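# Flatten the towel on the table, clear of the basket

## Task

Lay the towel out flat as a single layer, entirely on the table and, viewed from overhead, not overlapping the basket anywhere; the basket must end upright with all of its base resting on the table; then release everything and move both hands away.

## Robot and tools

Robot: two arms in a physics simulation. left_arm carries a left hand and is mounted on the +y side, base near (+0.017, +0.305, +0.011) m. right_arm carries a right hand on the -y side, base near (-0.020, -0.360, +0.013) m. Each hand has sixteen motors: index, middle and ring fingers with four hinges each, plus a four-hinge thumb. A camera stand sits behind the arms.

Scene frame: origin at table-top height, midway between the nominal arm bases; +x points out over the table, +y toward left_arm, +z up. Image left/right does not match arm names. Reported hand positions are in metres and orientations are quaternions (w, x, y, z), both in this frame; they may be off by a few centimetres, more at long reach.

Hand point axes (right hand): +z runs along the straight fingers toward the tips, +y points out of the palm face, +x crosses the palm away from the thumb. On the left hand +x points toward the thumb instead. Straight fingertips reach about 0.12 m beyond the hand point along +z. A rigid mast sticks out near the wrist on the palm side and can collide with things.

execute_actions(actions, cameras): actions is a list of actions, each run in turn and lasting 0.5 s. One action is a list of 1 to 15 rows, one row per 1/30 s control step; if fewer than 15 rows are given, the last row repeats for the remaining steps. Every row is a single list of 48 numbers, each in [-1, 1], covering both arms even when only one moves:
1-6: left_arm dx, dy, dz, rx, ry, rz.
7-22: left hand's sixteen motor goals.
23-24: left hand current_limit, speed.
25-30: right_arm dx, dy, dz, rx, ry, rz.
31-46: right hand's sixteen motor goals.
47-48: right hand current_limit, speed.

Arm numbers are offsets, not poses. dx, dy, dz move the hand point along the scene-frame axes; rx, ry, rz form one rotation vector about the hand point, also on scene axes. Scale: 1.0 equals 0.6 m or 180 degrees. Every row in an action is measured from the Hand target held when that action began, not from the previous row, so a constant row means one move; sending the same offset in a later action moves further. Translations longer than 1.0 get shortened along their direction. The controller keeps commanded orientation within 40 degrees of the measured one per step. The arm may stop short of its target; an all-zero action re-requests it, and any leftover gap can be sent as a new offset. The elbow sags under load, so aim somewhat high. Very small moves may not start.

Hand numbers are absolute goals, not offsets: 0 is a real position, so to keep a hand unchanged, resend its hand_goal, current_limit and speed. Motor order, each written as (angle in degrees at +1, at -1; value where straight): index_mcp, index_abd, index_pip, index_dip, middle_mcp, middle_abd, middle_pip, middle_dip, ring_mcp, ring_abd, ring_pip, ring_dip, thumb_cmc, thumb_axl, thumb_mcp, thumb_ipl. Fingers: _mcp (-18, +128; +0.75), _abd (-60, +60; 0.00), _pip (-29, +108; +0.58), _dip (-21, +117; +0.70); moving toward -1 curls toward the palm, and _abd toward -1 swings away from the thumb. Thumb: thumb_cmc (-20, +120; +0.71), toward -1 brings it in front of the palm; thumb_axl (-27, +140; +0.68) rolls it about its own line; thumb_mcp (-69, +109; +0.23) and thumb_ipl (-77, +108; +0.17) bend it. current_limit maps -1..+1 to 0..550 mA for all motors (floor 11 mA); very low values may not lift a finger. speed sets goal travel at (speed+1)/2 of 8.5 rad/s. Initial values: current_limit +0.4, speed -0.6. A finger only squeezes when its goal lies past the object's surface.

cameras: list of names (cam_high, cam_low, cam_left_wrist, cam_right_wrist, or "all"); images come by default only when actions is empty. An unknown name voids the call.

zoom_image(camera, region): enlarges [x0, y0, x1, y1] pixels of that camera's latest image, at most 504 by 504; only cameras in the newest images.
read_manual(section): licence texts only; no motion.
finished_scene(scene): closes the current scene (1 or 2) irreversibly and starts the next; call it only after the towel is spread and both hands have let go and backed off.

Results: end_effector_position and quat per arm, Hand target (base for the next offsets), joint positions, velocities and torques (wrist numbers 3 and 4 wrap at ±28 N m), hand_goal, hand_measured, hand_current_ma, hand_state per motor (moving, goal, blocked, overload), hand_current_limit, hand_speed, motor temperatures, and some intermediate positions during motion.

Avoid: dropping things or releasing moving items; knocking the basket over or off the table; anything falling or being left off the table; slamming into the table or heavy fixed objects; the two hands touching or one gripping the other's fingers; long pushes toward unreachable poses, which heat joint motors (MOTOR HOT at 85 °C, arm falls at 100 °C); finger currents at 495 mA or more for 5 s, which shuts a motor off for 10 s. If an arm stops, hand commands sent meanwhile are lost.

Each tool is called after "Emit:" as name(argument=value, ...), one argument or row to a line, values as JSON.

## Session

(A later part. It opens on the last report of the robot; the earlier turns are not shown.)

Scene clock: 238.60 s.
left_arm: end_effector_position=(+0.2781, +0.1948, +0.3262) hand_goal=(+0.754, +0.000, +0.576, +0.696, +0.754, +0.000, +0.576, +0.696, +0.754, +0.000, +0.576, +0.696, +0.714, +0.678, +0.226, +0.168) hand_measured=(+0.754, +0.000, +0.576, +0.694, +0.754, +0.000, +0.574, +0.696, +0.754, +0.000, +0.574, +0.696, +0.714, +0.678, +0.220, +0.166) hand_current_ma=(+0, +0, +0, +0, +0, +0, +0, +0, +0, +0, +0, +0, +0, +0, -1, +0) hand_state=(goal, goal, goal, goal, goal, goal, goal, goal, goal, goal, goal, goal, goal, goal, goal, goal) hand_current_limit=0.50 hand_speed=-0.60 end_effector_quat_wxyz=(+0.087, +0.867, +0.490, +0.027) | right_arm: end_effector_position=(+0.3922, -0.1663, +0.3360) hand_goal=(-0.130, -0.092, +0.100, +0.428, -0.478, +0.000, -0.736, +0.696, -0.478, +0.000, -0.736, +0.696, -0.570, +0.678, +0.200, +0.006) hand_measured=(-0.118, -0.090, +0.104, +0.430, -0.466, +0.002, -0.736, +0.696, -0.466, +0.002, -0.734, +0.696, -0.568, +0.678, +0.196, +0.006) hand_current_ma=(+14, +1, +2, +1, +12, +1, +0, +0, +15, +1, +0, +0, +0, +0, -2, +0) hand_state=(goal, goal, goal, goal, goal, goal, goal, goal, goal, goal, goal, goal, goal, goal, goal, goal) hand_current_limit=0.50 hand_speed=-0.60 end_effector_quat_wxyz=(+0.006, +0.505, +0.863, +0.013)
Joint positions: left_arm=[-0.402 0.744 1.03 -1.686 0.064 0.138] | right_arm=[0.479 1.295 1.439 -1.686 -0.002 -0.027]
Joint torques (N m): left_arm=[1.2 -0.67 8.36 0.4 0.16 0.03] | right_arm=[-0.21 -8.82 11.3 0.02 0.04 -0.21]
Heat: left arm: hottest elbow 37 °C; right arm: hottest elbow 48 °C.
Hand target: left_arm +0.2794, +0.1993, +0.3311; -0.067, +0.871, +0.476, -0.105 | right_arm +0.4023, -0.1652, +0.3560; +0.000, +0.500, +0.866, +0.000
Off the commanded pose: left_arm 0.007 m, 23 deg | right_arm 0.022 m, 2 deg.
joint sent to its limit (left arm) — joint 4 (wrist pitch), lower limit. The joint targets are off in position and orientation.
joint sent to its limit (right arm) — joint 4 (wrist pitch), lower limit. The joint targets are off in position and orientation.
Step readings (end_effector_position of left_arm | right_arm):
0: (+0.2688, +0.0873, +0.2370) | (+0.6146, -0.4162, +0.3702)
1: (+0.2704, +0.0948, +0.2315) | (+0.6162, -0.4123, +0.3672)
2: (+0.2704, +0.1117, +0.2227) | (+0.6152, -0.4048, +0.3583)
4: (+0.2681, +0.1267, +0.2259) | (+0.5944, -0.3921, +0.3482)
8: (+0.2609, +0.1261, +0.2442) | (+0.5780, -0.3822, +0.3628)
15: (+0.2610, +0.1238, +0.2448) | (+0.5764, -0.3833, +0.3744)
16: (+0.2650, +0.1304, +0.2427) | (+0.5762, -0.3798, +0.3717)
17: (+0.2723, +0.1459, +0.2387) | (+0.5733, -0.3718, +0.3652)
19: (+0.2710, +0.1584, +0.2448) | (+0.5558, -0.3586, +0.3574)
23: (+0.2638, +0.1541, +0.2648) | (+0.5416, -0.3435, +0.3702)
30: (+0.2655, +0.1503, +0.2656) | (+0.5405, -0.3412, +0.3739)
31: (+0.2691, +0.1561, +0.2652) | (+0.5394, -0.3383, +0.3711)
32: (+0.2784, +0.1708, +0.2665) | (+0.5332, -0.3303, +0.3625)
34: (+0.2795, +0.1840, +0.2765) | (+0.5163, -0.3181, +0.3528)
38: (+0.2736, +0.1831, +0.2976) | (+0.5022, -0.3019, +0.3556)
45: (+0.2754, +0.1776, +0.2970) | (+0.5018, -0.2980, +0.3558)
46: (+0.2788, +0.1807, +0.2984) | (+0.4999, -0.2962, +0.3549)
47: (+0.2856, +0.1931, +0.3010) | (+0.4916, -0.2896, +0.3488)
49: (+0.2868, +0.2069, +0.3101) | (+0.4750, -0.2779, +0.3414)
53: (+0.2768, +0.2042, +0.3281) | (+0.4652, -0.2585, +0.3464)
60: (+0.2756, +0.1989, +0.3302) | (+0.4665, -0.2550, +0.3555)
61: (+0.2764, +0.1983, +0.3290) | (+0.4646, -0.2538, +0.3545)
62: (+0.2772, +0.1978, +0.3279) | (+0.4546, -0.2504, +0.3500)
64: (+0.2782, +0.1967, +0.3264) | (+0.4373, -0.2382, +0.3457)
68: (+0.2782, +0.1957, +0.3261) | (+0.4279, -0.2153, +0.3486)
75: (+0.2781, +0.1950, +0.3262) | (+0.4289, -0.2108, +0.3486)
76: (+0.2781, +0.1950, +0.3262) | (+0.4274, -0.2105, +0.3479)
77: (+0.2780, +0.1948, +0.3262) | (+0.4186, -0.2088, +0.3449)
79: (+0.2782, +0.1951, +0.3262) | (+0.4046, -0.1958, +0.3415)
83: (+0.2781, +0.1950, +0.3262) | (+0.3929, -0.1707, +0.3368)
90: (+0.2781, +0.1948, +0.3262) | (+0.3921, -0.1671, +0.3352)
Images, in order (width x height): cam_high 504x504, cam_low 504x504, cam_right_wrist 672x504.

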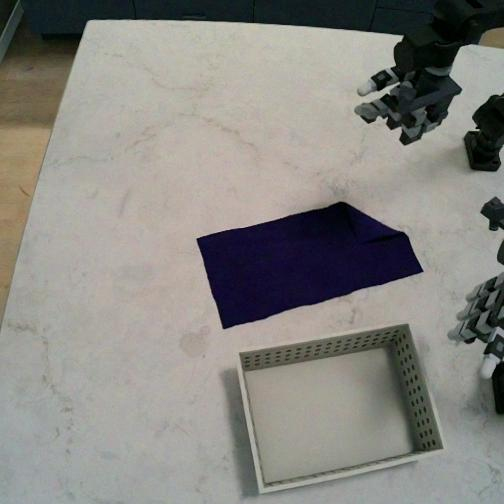

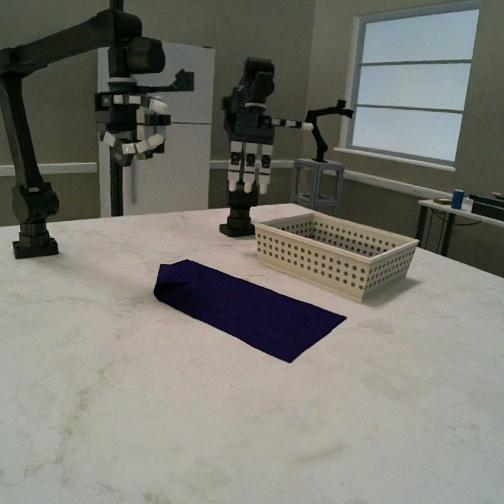

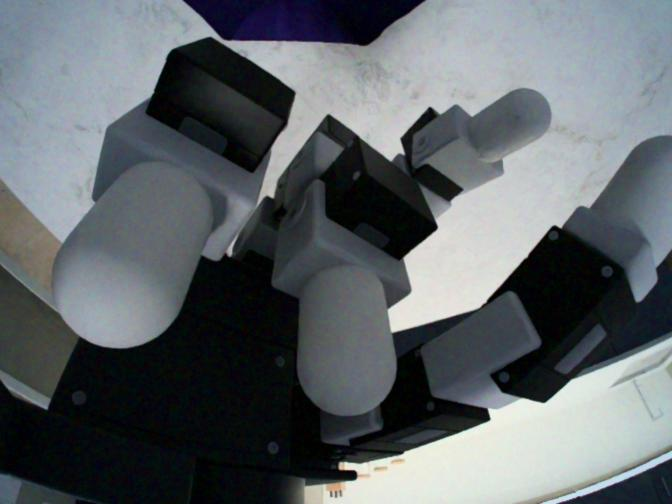

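Emit:
execute_actions(
  actions=[
    [[0,0,0,0,0,0,0.754,0,0.576,0.696,0.754,0,0.576,0.696,0.754,0,0.576,0.696,0.714,0.678,0.226,0.168,0.5,-0.6,-0.031,0.053,-0.03,0.0357,0.0861,-0.0597,-0.13,-0.093,0.1,0.4276,-0.479,0,-0.737,0.696,-0.479,0,-0.737,0.696,-0.571,0.678,0.2,0.0054,0.5,-0.6]],
    [[0,0,0,0,0,0,0.754,0,0.576,0.696,0.754,0,0.576,0.696,0.754,0,0.576,0.696,0.714,0.678,0.226,0.168,0.5,-0.6,-0.031,0.053,-0.05,0.0357,0.0861,-0.0597,-0.13,-0.093,0.1,0.4276,-0.479,0,-0.737,0.696,-0.479,0,-0.737,0.696,-0.571,0.678,0.2,0.0054,0.5,-0.6]],
    [[0,0,0,0,0,0,0.754,0,0.576,0.696,0.754,0,0.576,0.696,0.754,0,0.576,0.696,0.714,0.678,0.226,0.168,0.5,-0.6,-0.031,0.053,-0.07,0.0357,0.0861,-0.0597,-0.13,-0.093,0.1,0.4276,-0.479,0,-0.737,0.696,-0.479,0,-0.737,0.696,-0.571,0.678,0.2,0.0054,0.5,-0.6]],
    [[0,0,0,0,0,0,0.754,0,0.576,0.696,0.754,0,0.576,0.696,0.754,0,0.576,0.696,0.714,0.678,0.226,0.168,0.5,-0.6,-0.031,0.053,-0.08,0.0357,0.0861,-0.0597,-0.13,-0.093,0.1,0.4276,-0.479,0,-0.737,0.696,-0.479,0,-0.737,0.696,-0.571,0.678,0.2,0.0054,0.5,-0.6]],
    [[0,0,0,0,0,0,0.754,0,0.576,0.696,0.754,0,0.576,0.696,0.754,0,0.576,0.696,0.714,0.678,0.226,0.168,0.5,-0.6,-0.031,0.053,-0.08,0.0357,0.0861,-0.0597,-0.13,-0.093,0.1,0.4276,-0.479,0,-0.737,0.696,-0.479,0,-0.737,0.696,-0.571,0.678,0.2,0.0054,0.5,-0.6]],
  ],
  cameras=["cam_high", "cam_low", "cam_right_wrist"],
)

Emit:
zoom_image(
  camera="cam_right_wrist",
  region=[350, 0, 672, 300],
)

Emit:
zoom_image(
  camera="cam_low",
  region=[100, 190, 280, 340],
)

Scene clock: 251.60 s.
left_arm: end_effector_position=(+0.2781, +0.1948, +0.3262) hand_goal=(+0.754, +0.000, +0.576, +0.696, +0.754, +0.000, +0.576, +0.696, +0.754, +0.000, +0.576, +0.696, +0.714, +0.678, +0.226, +0.168) hand_measured=(+0.754, +0.000, +0.576, +0.694, +0.754, +0.000, +0.574, +0.696, +0.754, +0.000, +0.574, +0.696, +0.714, +0.678, +0.220, +0.166) hand_current_ma=(+0, +0, +0, +0, +0, +0, +0, +0, +0, +0, +0, +0, +0, +0, -1, +0) hand_state=(goal, goal, goal, goal, goal, goal, goal, goal, goal, goal, goal, goal, goal, goal, goal, goal) hand_current_limit=0.50 hand_speed=-0.60 end_effector_quat_wxyz=(+0.087, +0.867, +0.490, +0.027) | right_arm: end_effector_position=(+0.3044, -0.0076, +0.1572) hand_goal=(-0.130, -0.092, +0.100, +0.428, -0.478, +0.000, -0.736, +0.696, -0.478, +0.000, -0.736, +0.696, -0.570, +0.678, +0.200, +0.006) hand_measured=(-0.130, -0.088, +0.100, +0.430, -0.470, +0.002, -0.734, +0.696, -0.470, +0.002, -0.734, +0.696, -0.564, +0.678, +0.200, +0.006) hand_current_ma=(+0, +1, +0, +1, +6, +1, +0, +0, +7, +1, +1, +0, +3, +0, +0, +0) hand_state=(goal, goal, goal, goal, goal, goal, goal, goal, goal, goal, goal, goal, goal, goal, goal, goal) hand_current_limit=0.50 hand_speed=-0.60 end_effector_quat_wxyz=(+0.633, -0.683, -0.351, +0.090)
Joint positions: left_arm=[-0.402 0.744 1.03 -1.686 0.064 0.138] | right_arm=[0.494 1.76 1.313 -1.683 -1.355 0.668]
Joint torques (N m): left_arm=[1.14 -0.62 8.36 0.39 0.17 0.03] | right_arm=[-0.38 -16.38 7.42 -0.75 -0.83 -0.02]
Heat: left arm: hottest elbow 37 °C; right arm: hottest elbow 47 °C.
Hand target: left_arm +0.2794, +0.1993, +0.3311; -0.067, +0.871, +0.476, -0.105 | right_arm +0.3093, -0.0062, +0.1700; +0.638, -0.679, -0.353, +0.084
Off the commanded pose: left_arm 0.007 m, 23 deg | right_arm 0.014 m, 1 deg.
joint sent to its limit (left arm) — joint 4 (wrist pitch), lower limit. The joint targets are off in position and orientation.
joint sent to its limit (right arm) — joint 4 (wrist pitch), lower limit. The joint targets are off in position, not in orientation.
Step readings (end_effector_position of left_arm | right_arm):
0: (+0.2781, +0.1948, +0.3262) | (+0.3922, -0.1663, +0.3360)
1: (+0.2781, +0.1948, +0.3262) | (+0.3890, -0.1607, +0.3343)
2: (+0.2781, +0.1948, +0.3262) | (+0.3831, -0.1503, +0.3329)
4: (+0.2781, +0.1948, +0.3262) | (+0.3755, -0.1362, +0.3298)
8: (+0.2781, +0.1948, +0.3262) | (+0.3740, -0.1315, +0.3214)
15: (+0.2781, +0.1948, +0.3262) | (+0.3750, -0.1346, +0.3187)
16: (+0.2781, +0.1948, +0.3262) | (+0.3704, -0.1281, +0.3173)
17: (+0.2781, +0.1948, +0.3262) | (+0.3625, -0.1157, +0.3166)
19: (+0.2781, +0.1948, +0.3262) | (+0.3563, -0.1032, +0.3112)
23: (+0.2781, +0.1948, +0.3262) | (+0.3568, -0.0998, +0.2946)
30: (+0.2781, +0.1948, +0.3262) | (+0.3572, -0.1021, +0.2887)
31: (+0.2781, +0.1948, +0.3262) | (+0.3516, -0.0942, +0.2897)
32: (+0.2781, +0.1948, +0.3262) | (+0.3438, -0.0795, +0.2916)
34: (+0.2781, +0.1948, +0.3262) | (+0.3388, -0.0680, +0.2849)
38: (+0.2781, +0.1948, +0.3262) | (+0.3409, -0.0651, +0.2622)
45: (+0.2781, +0.1948, +0.3262) | (+0.3408, -0.0660, +0.2554)
46: (+0.2781, +0.1948, +0.3262) | (+0.3357, -0.0577, +0.2575)
47: (+0.2781, +0.1948, +0.3262) | (+0.3291, -0.0424, +0.2632)
49: (+0.2781, +0.1948, +0.3262) | (+0.3274, -0.0331, +0.2550)
53: (+0.2781, +0.1948, +0.3262) | (+0.3251, -0.0338, +0.2185)
60: (+0.2781, +0.1948, +0.3262) | (+0.3236, -0.0350, +0.2061)
61: (+0.2781, +0.1948, +0.3262) | (+0.3200, -0.0262, +0.2109)
62: (+0.2781, +0.1948, +0.3262) | (+0.3155, -0.0113, +0.2208)
64: (+0.2781, +0.1948, +0.3262) | (+0.3142, -0.0030, +0.2099)
68: (+0.2781, +0.1948, +0.3262) | (+0.3058, -0.0070, +0.1688)
75: (+0.2781, +0.1948, +0.3262) | (+0.3044, -0.0076, +0.1572)
Images, in order (width x height): cam_high 504x504, cam_low 504x504, cam_right_wrist 672x504.

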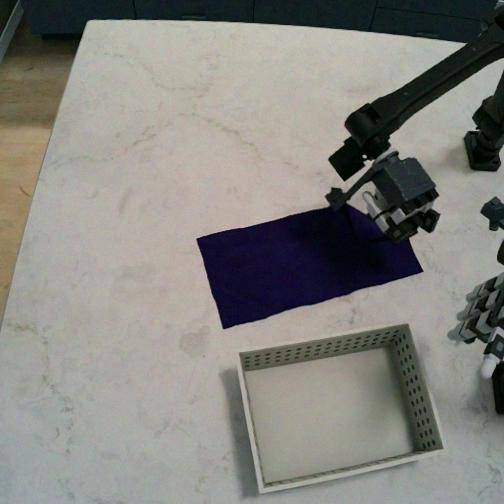

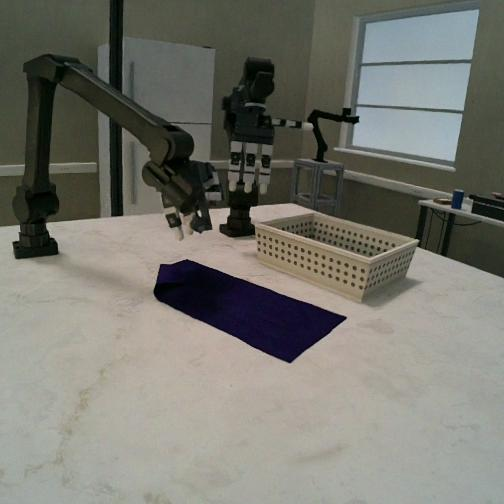

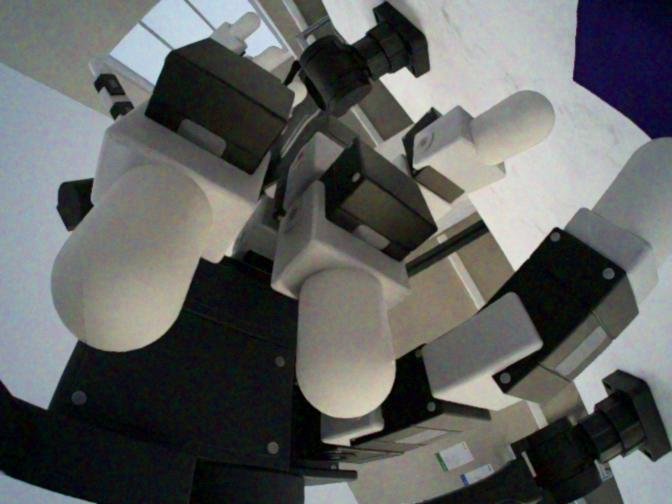

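Scaled by 1.565 from the camera's 672x504 image, which has a finer 960x720 frame.

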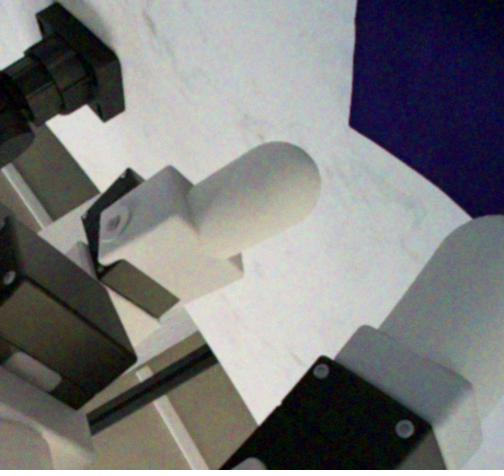

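Scaled by 2.800 from the camera's 504x504 image, which has a finer 720x720 frame.

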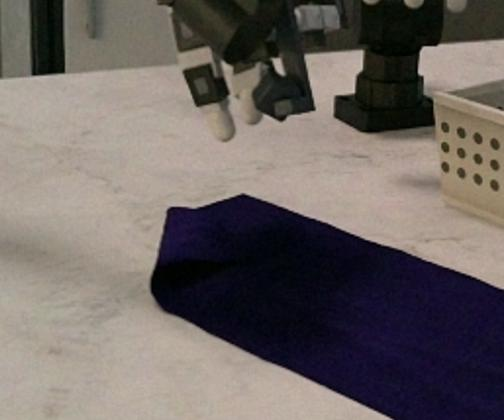

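Emit:
execute_actions(
  actions=[
    [[0,0,0,0,0,0,0.754,0,0.576,0.696,0.754,0,0.576,0.696,0.754,0,0.576,0.696,0.714,0.678,0.226,0.168,0.5,-0.6,0.006,0.008,-0.09,0,0,0,-0.13,-0.093,0.1,0.4276,-0.479,0,-0.737,0.696,-0.479,0,-0.737,0.696,-0.571,0.678,0.2,0.0054,0.5,-0.6]],
    [[0,0,0,0,0,0,0.754,0,0.576,0.696,0.754,0,0.576,0.696,0.754,0,0.576,0.696,0.714,0.678,0.226,0.168,0.5,-0.6,0.004,0.006,-0.05,0,0,0,-0.13,-0.093,0.1,0.4276,-0.479,0,-0.737,0.696,-0.479,0,-0.737,0.696,-0.571,0.678,0.2,0.0054,0.5,-0.6]],
  ],
  cameras=["cam_high", "cam_low", "cam_right_wrist"],
)

Emit:
zoom_image(
  camera="cam_right_wrist",
  region=[350, 0, 672, 300],
)

Emit:
zoom_image(
  camera="cam_low",
  region=[120, 200, 260, 320],
)

Emit:
zoom_image(
  camera="cam_high",
  region=[300, 120, 460, 290],
)

Scene clock: 258.67 s.
left_arm: end_effector_position=(+0.2781, +0.1948, +0.3262) hand_goal=(+0.754, +0.000, +0.576, +0.696, +0.754, +0.000, +0.576, +0.696, +0.754, +0.000, +0.576, +0.696, +0.714, +0.678, +0.226, +0.168) hand_measured=(+0.754, +0.000, +0.576, +0.694, +0.754, +0.000, +0.574, +0.696, +0.754, +0.000, +0.574, +0.696, +0.714, +0.678, +0.220, +0.166) hand_current_ma=(+0, +0, +0, +0, +0, +0, +0, +0, +0, +0, +0, +0, +0, +0, -1, +0) hand_state=(goal, goal, goal, goal, goal, goal, goal, goal, goal, goal, goal, goal, goal, goal, goal, goal) hand_current_limit=0.50 hand_speed=-0.60 end_effector_quat_wxyz=(+0.087, +0.867, +0.490, +0.027) | right_arm: end_effector_position=(+0.3140, -0.0016, +0.0878) hand_goal=(-0.130, -0.092, +0.100, +0.428, -0.478, +0.000, -0.736, +0.696, -0.478, +0.000, -0.736, +0.696, -0.570, +0.678, +0.200, +0.006) hand_measured=(-0.130, -0.088, +0.100, +0.430, -0.472, +0.002, -0.734, +0.696, -0.470, +0.002, -0.734, +0.696, -0.566, +0.678, +0.200, +0.006) hand_current_ma=(+0, +1, +0, +1, +5, +1, +0, +0, +6, +1, +1, +0, +3, +0, +0, +0) hand_state=(goal, goal, goal, goal, goal, goal, goal, goal, goal, goal, goal, goal, goal, goal, goal, goal) hand_current_limit=0.50 hand_speed=-0.60 end_effector_quat_wxyz=(+0.635, -0.680, -0.355, +0.083)
Joint positions: left_arm=[-0.402 0.744 1.03 -1.686 0.064 0.138] | right_arm=[0.494 1.871 1.265 -1.514 -1.36 0.661]
Joint torques (N m): left_arm=[1.2 -0.62 8.35 0.4 0.17 0.03] | right_arm=[0.32 -15.15 6.11 -0.03 -0.82 -0.01]
Heat: left arm: hottest elbow 36 °C; right arm: hottest elbow 47 °C.
Hand target: left_arm +0.2794, +0.1993, +0.3311; -0.067, +0.871, +0.476, -0.105 | right_arm +0.3153, +0.0022, +0.0860; +0.638, -0.679, -0.353, +0.084
Off the commanded pose: left_arm 0.007 m, 23 deg | right_arm 0.004 m, 0 deg.
joint sent to its limit (left arm) — joint 4 (wrist pitch), lower limit. The joint targets are off in position and orientation.
Step readings (end_effector_position of left_arm | right_arm):
0: (+0.2781, +0.1948, +0.3262) | (+0.3044, -0.0076, +0.1572)
1: (+0.2781, +0.1948, +0.3262) | (+0.3048, -0.0071, +0.1554)
2: (+0.2781, +0.1948, +0.3262) | (+0.3071, -0.0054, +0.1528)
4: (+0.2781, +0.1948, +0.3262) | (+0.3088, -0.0045, +0.1402)
8: (+0.2781, +0.1948, +0.3262) | (+0.3077, -0.0051, +0.1177)
15: (+0.2781, +0.1948, +0.3262) | (+0.3076, -0.0051, +0.1124)
16: (+0.2781, +0.1948, +0.3262) | (+0.3080, -0.0049, +0.1109)
17: (+0.2781, +0.1948, +0.3262) | (+0.3107, -0.0034, +0.1088)
19: (+0.2781, +0.1948, +0.3262) | (+0.3144, -0.0013, +0.1025)
23: (+0.2781, +0.1948, +0.3262) | (+0.3143, -0.0015, +0.0904)
30: (+0.2781, +0.1948, +0.3262) | (+0.3139, -0.0017, +0.0871)
Images, in order (width x height): cam_high 504x504, cam_low 504x504, cam_right_wrist 672x504.

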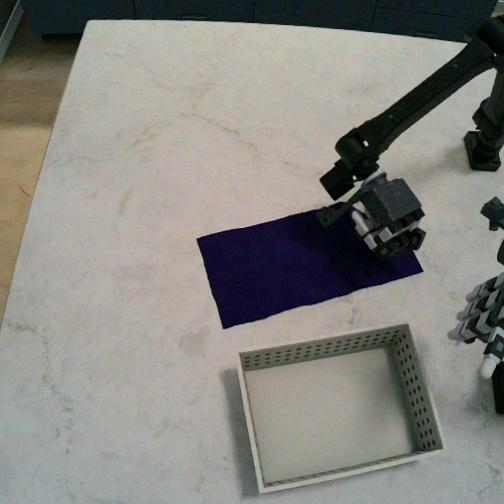

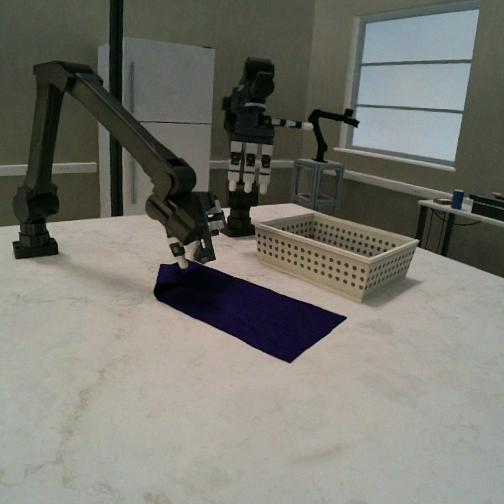

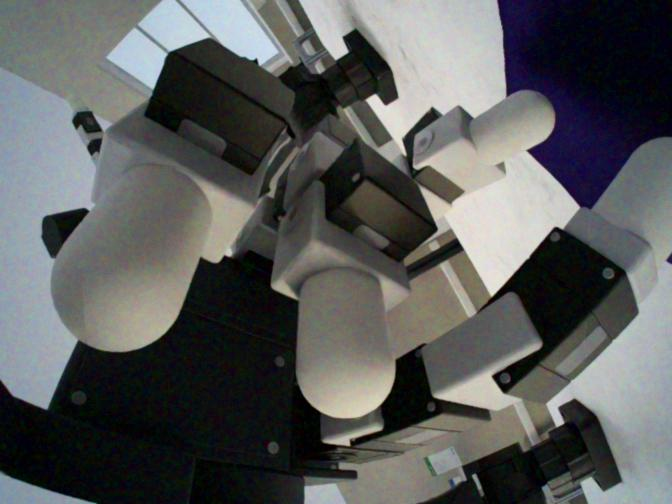

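Scaled by 1.565 from the camera's 672x504 image, which has a finer 960x720 frame.

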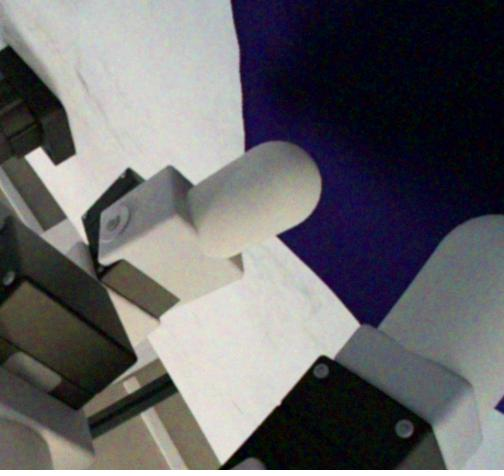

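Scaled by 3.600 from the camera's 504x504 image, which has a finer 720x720 frame.

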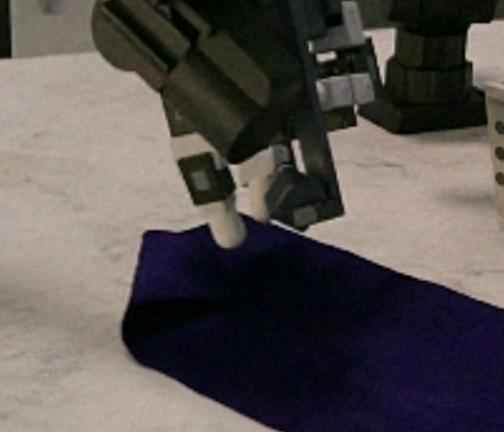

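Scaled by 2.965 from the camera's 504x504 image, which has a finer 720x720 frame.

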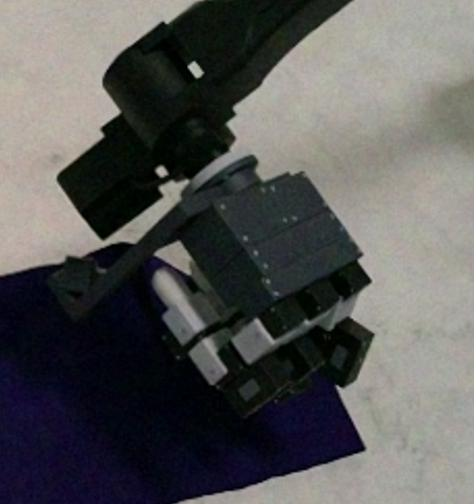

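Emit:
execute_actions(
  actions=[
    [[0,0,0,0,0,0,0.754,0,0.576,0.696,0.754,0,0.576,0.696,0.754,0,0.576,0.696,0.714,0.678,0.226,0.168,0.5,-0.6,-0.012,-0.018,-0.045,0,0,0,-0.13,-0.093,0.1,0.4276,-0.479,0,-0.737,0.696,-0.479,0,-0.737,0.696,-0.571,0.678,0.2,0.0054,0.5,-0.6]],
    [[0,0,0,0,0,0,0.754,0,0.576,0.696,0.754,0,0.576,0.696,0.754,0,0.576,0.696,0.714,0.678,0.226,0.168,0.5,-0.6,0,0,-0.025,0,0,0,-0.13,-0.093,0.1,0.4276,-0.479,0,-0.737,0.696,-0.479,0,-0.737,0.696,-0.571,0.678,0.2,0.0054,0.5,-0.6]],
  ],
  cameras=["cam_low", "cam_right_wrist"],
)

Emit:
zoom_image(
  camera="cam_right_wrist",
  region=[350, 0, 672, 300],
)

Emit:
zoom_image(
  camera="cam_low",
  region=[120, 200, 260, 320],
)

Scene clock: 266.40 s.
left_arm: end_effector_position=(+0.2781, +0.1948, +0.3262) hand_goal=(+0.754, +0.000, +0.576, +0.696, +0.754, +0.000, +0.576, +0.696, +0.754, +0.000, +0.576, +0.696, +0.714, +0.678, +0.226, +0.168) hand_measured=(+0.754, +0.000, +0.576, +0.694, +0.754, +0.000, +0.574, +0.696, +0.754, +0.000, +0.574, +0.696, +0.714, +0.678, +0.220, +0.166) hand_current_ma=(+0, +0, +0, +0, +0, +0, +0, +0, +0, +0, +0, +0, +0, +0, -1, +0) hand_state=(goal, goal, goal, goal, goal, goal, goal, goal, goal, goal, goal, goal, goal, goal, goal, goal) hand_current_limit=0.50 hand_speed=-0.60 end_effector_quat_wxyz=(+0.087, +0.867, +0.490, +0.027) | right_arm: end_effector_position=(+0.3026, -0.0074, +0.0515) hand_goal=(-0.130, -0.092, +0.100, +0.428, -0.478, +0.000, -0.736, +0.696, -0.478, +0.000, -0.736, +0.696, -0.570, +0.678, +0.200, +0.006) hand_measured=(-0.130, -0.088, +0.100, +0.430, -0.472, +0.002, -0.734, +0.696, -0.472, +0.002, -0.734, +0.696, -0.570, +0.678, +0.200, +0.006) hand_current_ma=(+0, +1, +0, +1, +5, +1, +0, +0, +6, +1, +1, +0, +0, +0, +0, +0) hand_state=(goal, goal, goal, goal, goal, goal, goal, goal, goal, goal, goal, goal, goal, goal, goal, goal) hand_current_limit=0.50 hand_speed=-0.60 end_effector_quat_wxyz=(+0.636, -0.681, -0.351, +0.091)
Joint positions: left_arm=[-0.402 0.744 1.03 -1.686 0.064 0.138] | right_arm=[0.494 1.915 1.21 -1.45 -1.362 0.643]
Joint torques (N m): left_arm=[1.26 -0.56 8.35 0.42 0.17 0.03] | right_arm=[-0.15 -14.8 5.29 -0.01 -0.56 -0.32]
Heat: left arm: hottest elbow 36 °C; right arm: hottest elbow 46 °C.
Hand target: left_arm +0.2794, +0.1993, +0.3311; -0.067, +0.871, +0.476, -0.105 | right_arm +0.3081, -0.0086, +0.0440; +0.638, -0.679, -0.353, +0.084
Off the commanded pose: left_arm 0.007 m, 23 deg | right_arm 0.009 m, 1 deg.
joint sent to its limit (left arm) — joint 4 (wrist pitch), lower limit. The joint targets are off in position and orientation.
Step readings (end_effector_position of left_arm | right_arm):
0: (+0.2781, +0.1948, +0.3262) | (+0.3140, -0.0016, +0.0878)
1: (+0.2781, +0.1948, +0.3262) | (+0.3133, -0.0018, +0.0859)
2: (+0.2781, +0.1948, +0.3262) | (+0.3123, -0.0022, +0.0830)
4: (+0.2781, +0.1948, +0.3262) | (+0.3060, -0.0057, +0.0750)
8: (+0.2781, +0.1948, +0.3262) | (+0.2986, -0.0097, +0.0618)
15: (+0.2781, +0.1948, +0.3262) | (+0.2988, -0.0096, +0.0597)
16: (+0.2781, +0.1948, +0.3262) | (+0.2993, -0.0093, +0.0595)
17: (+0.2781, +0.1948, +0.3262) | (+0.3007, -0.0085, +0.0584)
19: (+0.2781, +0.1948, +0.3262) | (+0.3024, -0.0076, +0.0558)
23: (+0.2781, +0.1948, +0.3262) | (+0.3026, -0.0074, +0.0515)
30: (+0.2781, +0.1948, +0.3262) | (+0.3026, -0.0074, +0.0515)
Images, in order (width x height): cam_low 504x504, cam_right_wrist 672x504.

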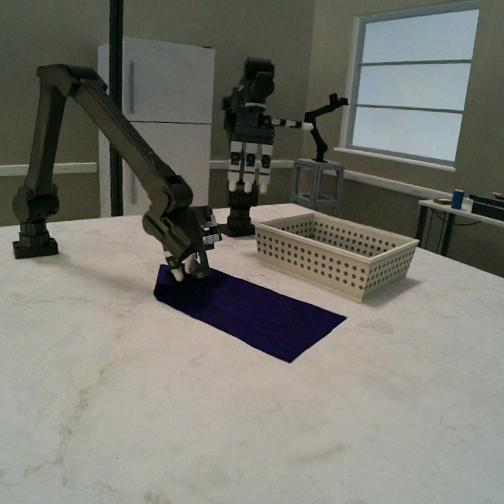

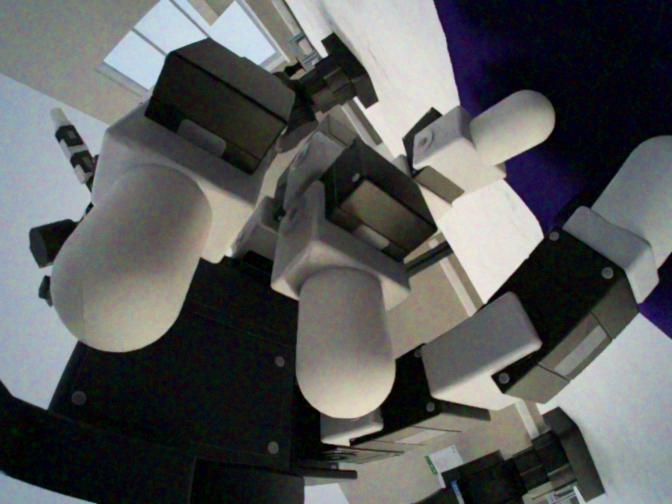

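Scaled by 1.565 from the camera's 672x504 image, which has a finer 960x720 frame.

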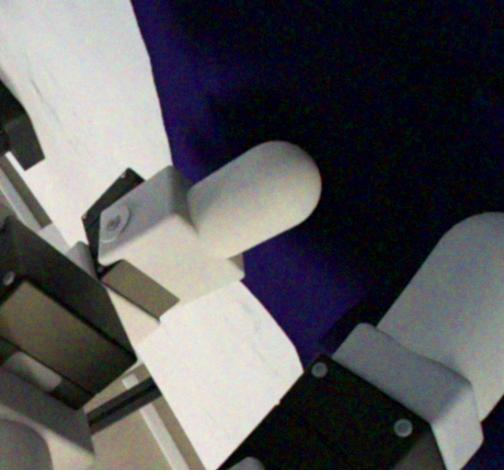

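Scaled by 3.600 from the camera's 504x504 image, which has a finer 720x720 frame.

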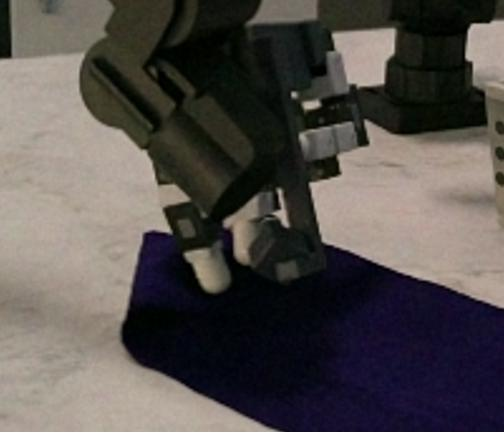

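Emit:
execute_actions(
  actions=[
    [[0,0,0,0,0,0,0.754,0,0.576,0.696,0.754,0,0.576,0.696,0.754,0,0.576,0.696,0.714,0.678,0.226,0.168,0.5,-0.6,0,-0.005,-0.022,0,0,0,-0.13,-0.093,0.1,0.4276,-0.479,0,-0.737,0.696,-0.479,0,-0.737,0.696,-0.571,0.678,0.2,0.0054,0.6,-0.6]],
    [[0,0,0,0,0,0,0.754,0,0.576,0.696,0.754,0,0.576,0.696,0.754,0,0.576,0.696,0.714,0.678,0.226,0.168,0.5,-0.6,0,0,0,0,0,0,-0.18,-0.093,0.14,0.4276,-0.479,0,-0.737,0.696,-0.479,0,-0.737,0.696,-0.571,0.678,0.17,0.0054,0.6,-0.85]],
    [[0,0,0,0,0,0,0.754,0,0.576,0.696,0.754,0,0.576,0.696,0.754,0,0.576,0.696,0.714,0.678,0.226,0.168,0.5,-0.6,0,0,0,0,0,0,-0.26,-0.093,0.2,0.4276,-0.479,0,-0.737,0.696,-0.479,0,-0.737,0.696,-0.571,0.678,0.11,0.0054,0.6,-0.85]],
    [[0,0,0,0,0,0,0.754,0,0.576,0.696,0.754,0,0.576,0.696,0.754,0,0.576,0.696,0.714,0.678,0.226,0.168,0.5,-0.6,0,0,0,0,0,0,-0.38,-0.093,0.25,0.4276,-0.479,0,-0.737,0.696,-0.479,0,-0.737,0.696,-0.571,0.678,0.05,0.0054,0.6,-0.85]],
    [[0,0,0,0,0,0,0.754,0,0.576,0.696,0.754,0,0.576,0.696,0.754,0,0.576,0.696,0.714,0.678,0.226,0.168,0.5,-0.6,0,0,0,0,0,0,-0.55,-0.093,0.28,0.4276,-0.479,0,-0.737,0.696,-0.479,0,-0.737,0.696,-0.571,0.678,0.0,0.0054,0.6,-0.85]],
  ],
  cameras=["cam_low", "cam_right_wrist"],
)

Emit:
zoom_image(
  camera="cam_right_wrist",
  region=[350, 0, 672, 300],
)

Emit:
zoom_image(
  camera="cam_low",
  region=[120, 200, 260, 320],
)

Scene clock: 275.27 s.
left_arm: end_effector_position=(+0.2781, +0.1948, +0.3262) hand_goal=(+0.754, +0.000, +0.576, +0.696, +0.754, +0.000, +0.576, +0.696, +0.754, +0.000, +0.576, +0.696, +0.714, +0.678, +0.226, +0.168) hand_measured=(+0.754, +0.000, +0.576, +0.694, +0.754, +0.000, +0.574, +0.696, +0.754, +0.000, +0.574, +0.696, +0.714, +0.678, +0.220, +0.166) hand_current_ma=(+0, +0, +0, +0, +0, +0, +0, +0, +0, +0, +0, +0, +0, +0, -1, +0) hand_state=(goal, goal, goal, goal, goal, goal, goal, goal, goal, goal, goal, goal, goal, goal, goal, goal) hand_current_limit=0.50 hand_speed=-0.60 end_effector_quat_wxyz=(+0.087, +0.867, +0.490, +0.027) | right_arm: end_effector_position=(+0.3081, -0.0113, +0.0480) hand_goal=(-0.550, -0.092, +0.280, +0.428, -0.478, +0.000, -0.736, +0.696, -0.478, +0.000, -0.736, +0.696, -0.570, +0.678, +0.000, +0.006) hand_measured=(-0.356, -0.090, +0.302, +0.436, -0.472, +0.002, -0.734, +0.696, -0.472, +0.002, -0.734, +0.696, -0.588, +0.678, +0.074, +0.024) hand_current_ma=(+440, +0, +31, +6, +5, +1, +0, +0, +6, +1, +1, +0, -22, +0, +258, +32) hand_state=(blocked, goal, blocked, goal, goal, goal, goal, goal, goal, goal, goal, goal, goal, goal, blocked, goal) hand_current_limit=0.60 hand_speed=-0.85 end_effector_quat_wxyz=(+0.638, -0.680, -0.352, +0.080)
Joint positions: left_arm=[-0.402 0.744 1.03 -1.686 0.064 0.138] | right_arm=[0.48 1.92 1.206 -1.441 -1.362 0.625]
Joint torques (N m): left_arm=[1.26 -0.67 8.36 0.42 0.17 0.03] | right_arm=[0.15 -13.04 4.96 -0.02 -0.43 -0.39]
Heat: left arm: hottest elbow 36 °C; right arm: hottest elbow 45 °C.
Hand target: left_arm +0.2794, +0.1993, +0.3311; -0.067, +0.871, +0.476, -0.105 | right_arm +0.3081, -0.0116, +0.0308; +0.638, -0.679, -0.353, +0.084
Off the commanded pose: left_arm 0.007 m, 23 deg | right_arm 0.017 m, 0 deg.
joint sent to its limit (left arm) — joint 4 (wrist pitch), lower limit. The joint targets are off in position and orientation.
Step readings (end_effector_position of left_arm | right_arm):
0: (+0.2781, +0.1948, +0.3262) | (+0.3026, -0.0074, +0.0515)
1: (+0.2781, +0.1948, +0.3262) | (+0.3023, -0.0076, +0.0504)
2: (+0.2781, +0.1948, +0.3262) | (+0.3023, -0.0076, +0.0499)
4: (+0.2781, +0.1948, +0.3262) | (+0.3017, -0.0087, +0.0498)
8: (+0.2781, +0.1948, +0.3262) | (+0.3020, -0.0085, +0.0497)
15: (+0.2781, +0.1948, +0.3262) | (+0.3018, -0.0086, +0.0498)
16: (+0.2781, +0.1948, +0.3262) | (+0.3018, -0.0086, +0.0498)
17: (+0.2781, +0.1948, +0.3262) | (+0.3018, -0.0086, +0.0498)
19: (+0.2781, +0.1948, +0.3262) | (+0.3023, -0.0091, +0.0498)
23: (+0.2781, +0.1948, +0.3262) | (+0.3047, -0.0110, +0.0497)
30: (+0.2781, +0.1948, +0.3262) | (+0.3058, -0.0120, +0.0497)
31: (+0.2781, +0.1948, +0.3262) | (+0.3058, -0.0120, +0.0497)
32: (+0.2781, +0.1948, +0.3262) | (+0.3058, -0.0120, +0.0497)
34: (+0.2781, +0.1948, +0.3262) | (+0.3066, -0.0123, +0.0496)
38: (+0.2781, +0.1948, +0.3262) | (+0.3085, -0.0128, +0.0487)
45: (+0.2781, +0.1948, +0.3262) | (+0.3085, -0.0128, +0.0487)
46: (+0.2781, +0.1948, +0.3262) | (+0.3085, -0.0128, +0.0487)
47: (+0.2781, +0.1948, +0.3262) | (+0.3087, -0.0127, +0.0487)
49: (+0.2781, +0.1948, +0.3262) | (+0.3091, -0.0124, +0.0487)
53: (+0.2781, +0.1948, +0.3262) | (+0.3092, -0.0123, +0.0480)
60: (+0.2781, +0.1948, +0.3262) | (+0.3092, -0.0123, +0.0480)
61: (+0.2781, +0.1948, +0.3262) | (+0.3092, -0.0123, +0.0480)
62: (+0.2781, +0.1948, +0.3262) | (+0.3092, -0.0123, +0.0480)
64: (+0.2781, +0.1948, +0.3262) | (+0.3092, -0.0123, +0.0480)
68: (+0.2781, +0.1948, +0.3262) | (+0.3087, -0.0118, +0.0480)
75: (+0.2781, +0.1948, +0.3262) | (+0.3081, -0.0113, +0.0480)
Images, in order (width x height): cam_low 504x504, cam_right_wrist 672x504.

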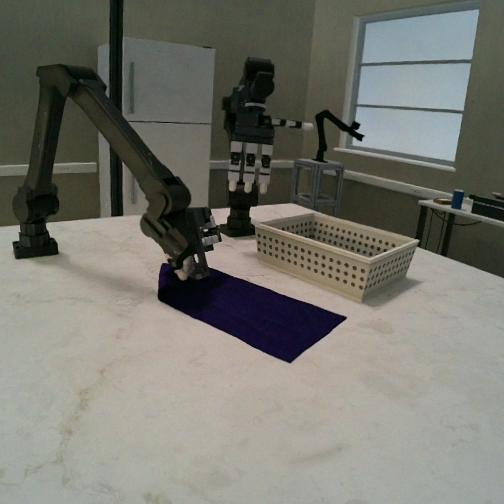

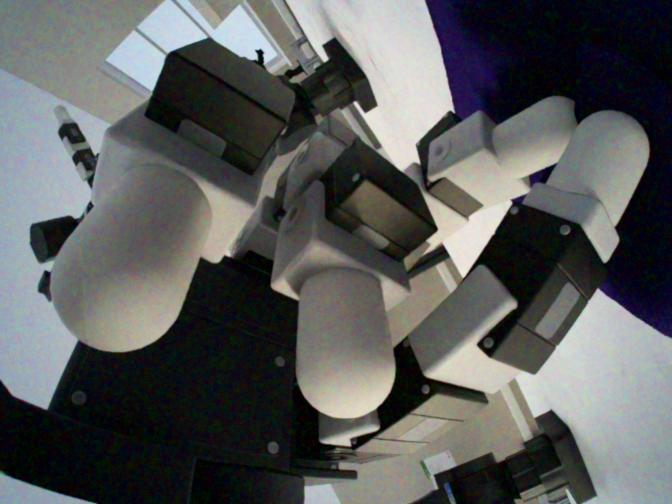

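Scaled by 1.565 from the camera's 672x504 image, which has a finer 960x720 frame.

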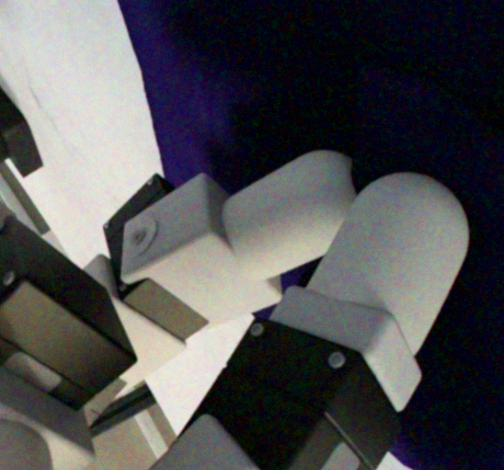

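Scaled by 3.600 from the camera's 504x504 image, which has a finer 720x720 frame.

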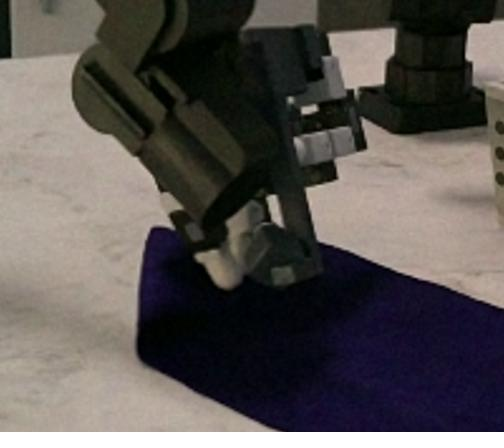

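Emit:
execute_actions(
  actions=[
    [[0,0,0,0,0,0,0.754,0,0.576,0.696,0.754,0,0.576,0.696,0.754,0,0.576,0.696,0.714,0.678,0.226,0.168,0.5,-0.6,0,0,0.06,0,0,0,-0.55,-0.093,0.28,0.4276,-0.479,0,-0.737,0.696,-0.479,0,-0.737,0.696,-0.571,0.678,0.0,0.0054,0.6,-0.85]],
    [[0,0,0,0,0,0,0.754,0,0.576,0.696,0.754,0,0.576,0.696,0.754,0,0.576,0.696,0.714,0.678,0.226,0.168,0.5,-0.6,0,0,0.06,0,0,0,-0.55,-0.093,0.28,0.4276,-0.479,0,-0.737,0.696,-0.479,0,-0.737,0.696,-0.571,0.678,0.0,0.0054,0.6,-0.85]],
  ],
  cameras=["cam_low", "cam_right_wrist", "cam_high"],
)

Emit:
zoom_image(
  camera="cam_right_wrist",
  region=[350, 0, 672, 300],
)

Emit:
zoom_image(
  camera="cam_low",
  region=[120, 200, 260, 320],
)

Scene clock: 282.10 s.
left_arm: end_effector_position=(+0.2781, +0.1948, +0.3262) hand_goal=(+0.754, +0.000, +0.576, +0.696, +0.754, +0.000, +0.576, +0.696, +0.754, +0.000, +0.576, +0.696, +0.714, +0.678, +0.226, +0.168) hand_measured=(+0.754, +0.000, +0.576, +0.694, +0.754, +0.000, +0.574, +0.696, +0.754, +0.000, +0.574, +0.696, +0.714, +0.678, +0.220, +0.166) hand_current_ma=(+0, +0, +0, +0, +0, +0, +0, +0, +0, +0, +0, +0, +0, +0, -1, +0) hand_state=(goal, goal, goal, goal, goal, goal, goal, goal, goal, goal, goal, goal, goal, goal, goal, goal) hand_current_limit=0.50 hand_speed=-0.60 end_effector_quat_wxyz=(+0.087, +0.867, +0.490, +0.027) | right_arm: end_effector_position=(+0.2991, -0.0163, +0.0943) hand_goal=(-0.550, -0.092, +0.280, +0.428, -0.478, +0.000, -0.736, +0.696, -0.478, +0.000, -0.736, +0.696, -0.570, +0.678, +0.000, +0.006) hand_measured=(-0.384, -0.088, +0.310, +0.444, -0.472, +0.002, -0.734, +0.696, -0.472, +0.002, -0.734, +0.696, -0.578, +0.676, +0.072, +0.024) hand_current_ma=(+440, +2, +46, +17, +5, +1, +0, +0, +6, +1, +1, +0, -8, -1, +249, +32) hand_state=(blocked, goal, blocked, goal, goal, goal, goal, goal, goal, goal, goal, goal, goal, goal, blocked, goal) hand_current_limit=0.60 hand_speed=-0.85 end_effector_quat_wxyz=(+0.637, -0.684, -0.343, +0.092)
Joint positions: left_arm=[-0.402 0.744 1.03 -1.686 0.064 0.138] | right_arm=[0.48 1.837 1.223 -1.571 -1.36 0.625]
Joint torques (N m): left_arm=[1.14 -0.67 8.35 0.42 0.17 0.03] | right_arm=[-0.03 -15.38 7.79 -1.18 -0.48 -0.28]
Heat: left arm: hottest elbow 36 °C; right arm: hottest elbow 45 °C.
Hand target: left_arm +0.2794, +0.1993, +0.3311; -0.067, +0.871, +0.476, -0.105 | right_arm +0.3081, -0.0116, +0.1028; +0.638, -0.679, -0.353, +0.084
Off the commanded pose: left_arm 0.007 m, 23 deg | right_arm 0.013 m, 2 deg.
joint sent to its limit (left arm) — joint 4 (wrist pitch), lower limit. The joint targets are off in position and orientation.
Step readings (end_effector_position of left_arm | right_arm):
0: (+0.2781, +0.1948, +0.3262) | (+0.3081, -0.0113, +0.0480)
1: (+0.2781, +0.1948, +0.3262) | (+0.3073, -0.0118, +0.0490)
2: (+0.2781, +0.1948, +0.3262) | (+0.3061, -0.0124, +0.0509)
4: (+0.2781, +0.1948, +0.3262) | (+0.3036, -0.0137, +0.0538)
8: (+0.2781, +0.1948, +0.3262) | (+0.3020, -0.0146, +0.0564)
15: (+0.2781, +0.1948, +0.3262) | (+0.3018, -0.0147, +0.0565)
16: (+0.2781, +0.1948, +0.3262) | (+0.3010, -0.0152, +0.0581)
17: (+0.2781, +0.1948, +0.3262) | (+0.2985, -0.0166, +0.0610)
19: (+0.2781, +0.1948, +0.3262) | (+0.2958, -0.0180, +0.0709)
23: (+0.2781, +0.1948, +0.3262) | (+0.2972, -0.0173, +0.0901)
30: (+0.2781, +0.1948, +0.3262) | (+0.2991, -0.0163, +0.0943)
Images, in order (width x height): cam_high 504x504, cam_low 504x504, cam_right_wrist 672x504.

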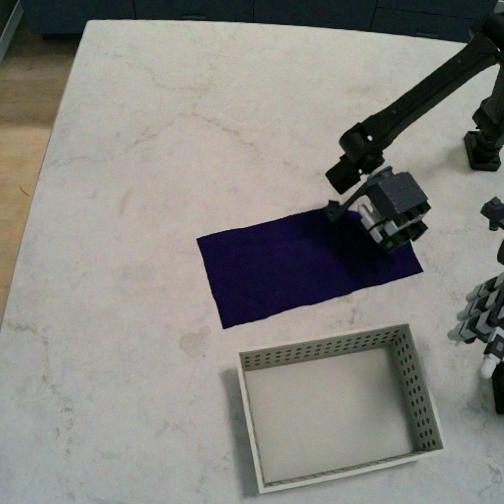

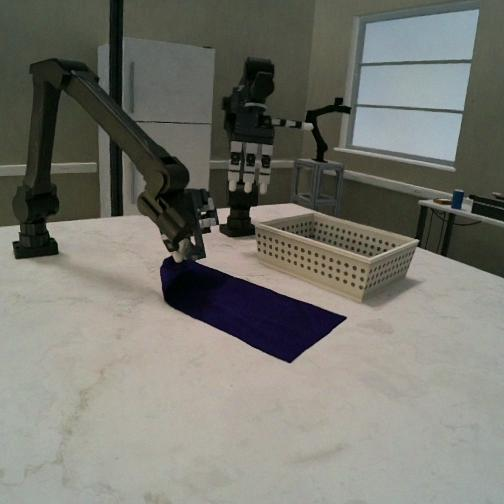

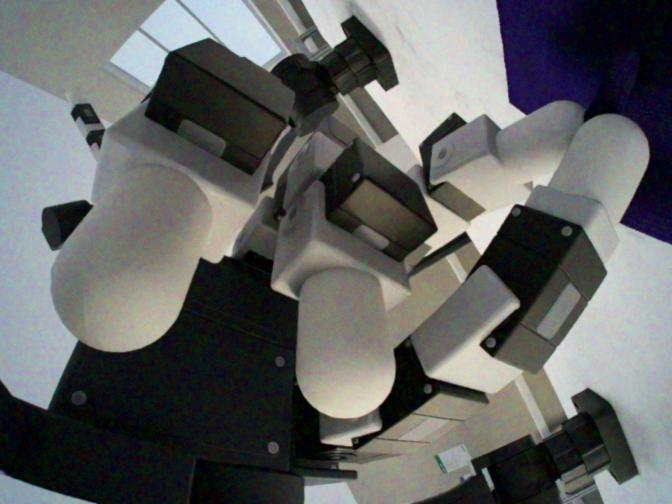

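Scaled by 1.565 from the camera's 672x504 image, which has a finer 960x720 frame.

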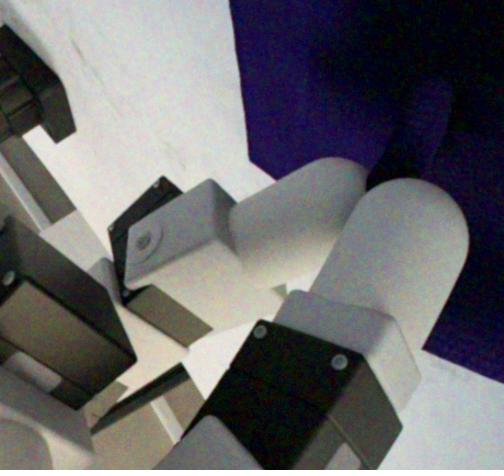

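Scaled by 3.600 from the camera's 504x504 image, which has a finer 720x720 frame.

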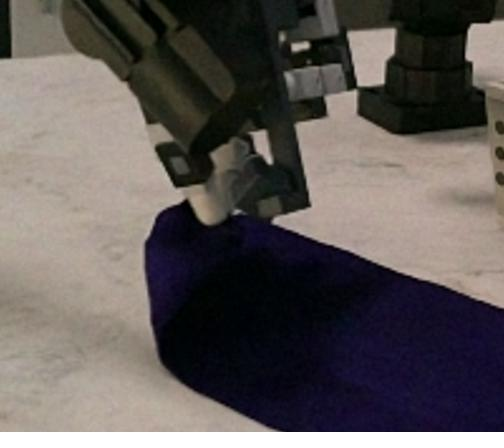

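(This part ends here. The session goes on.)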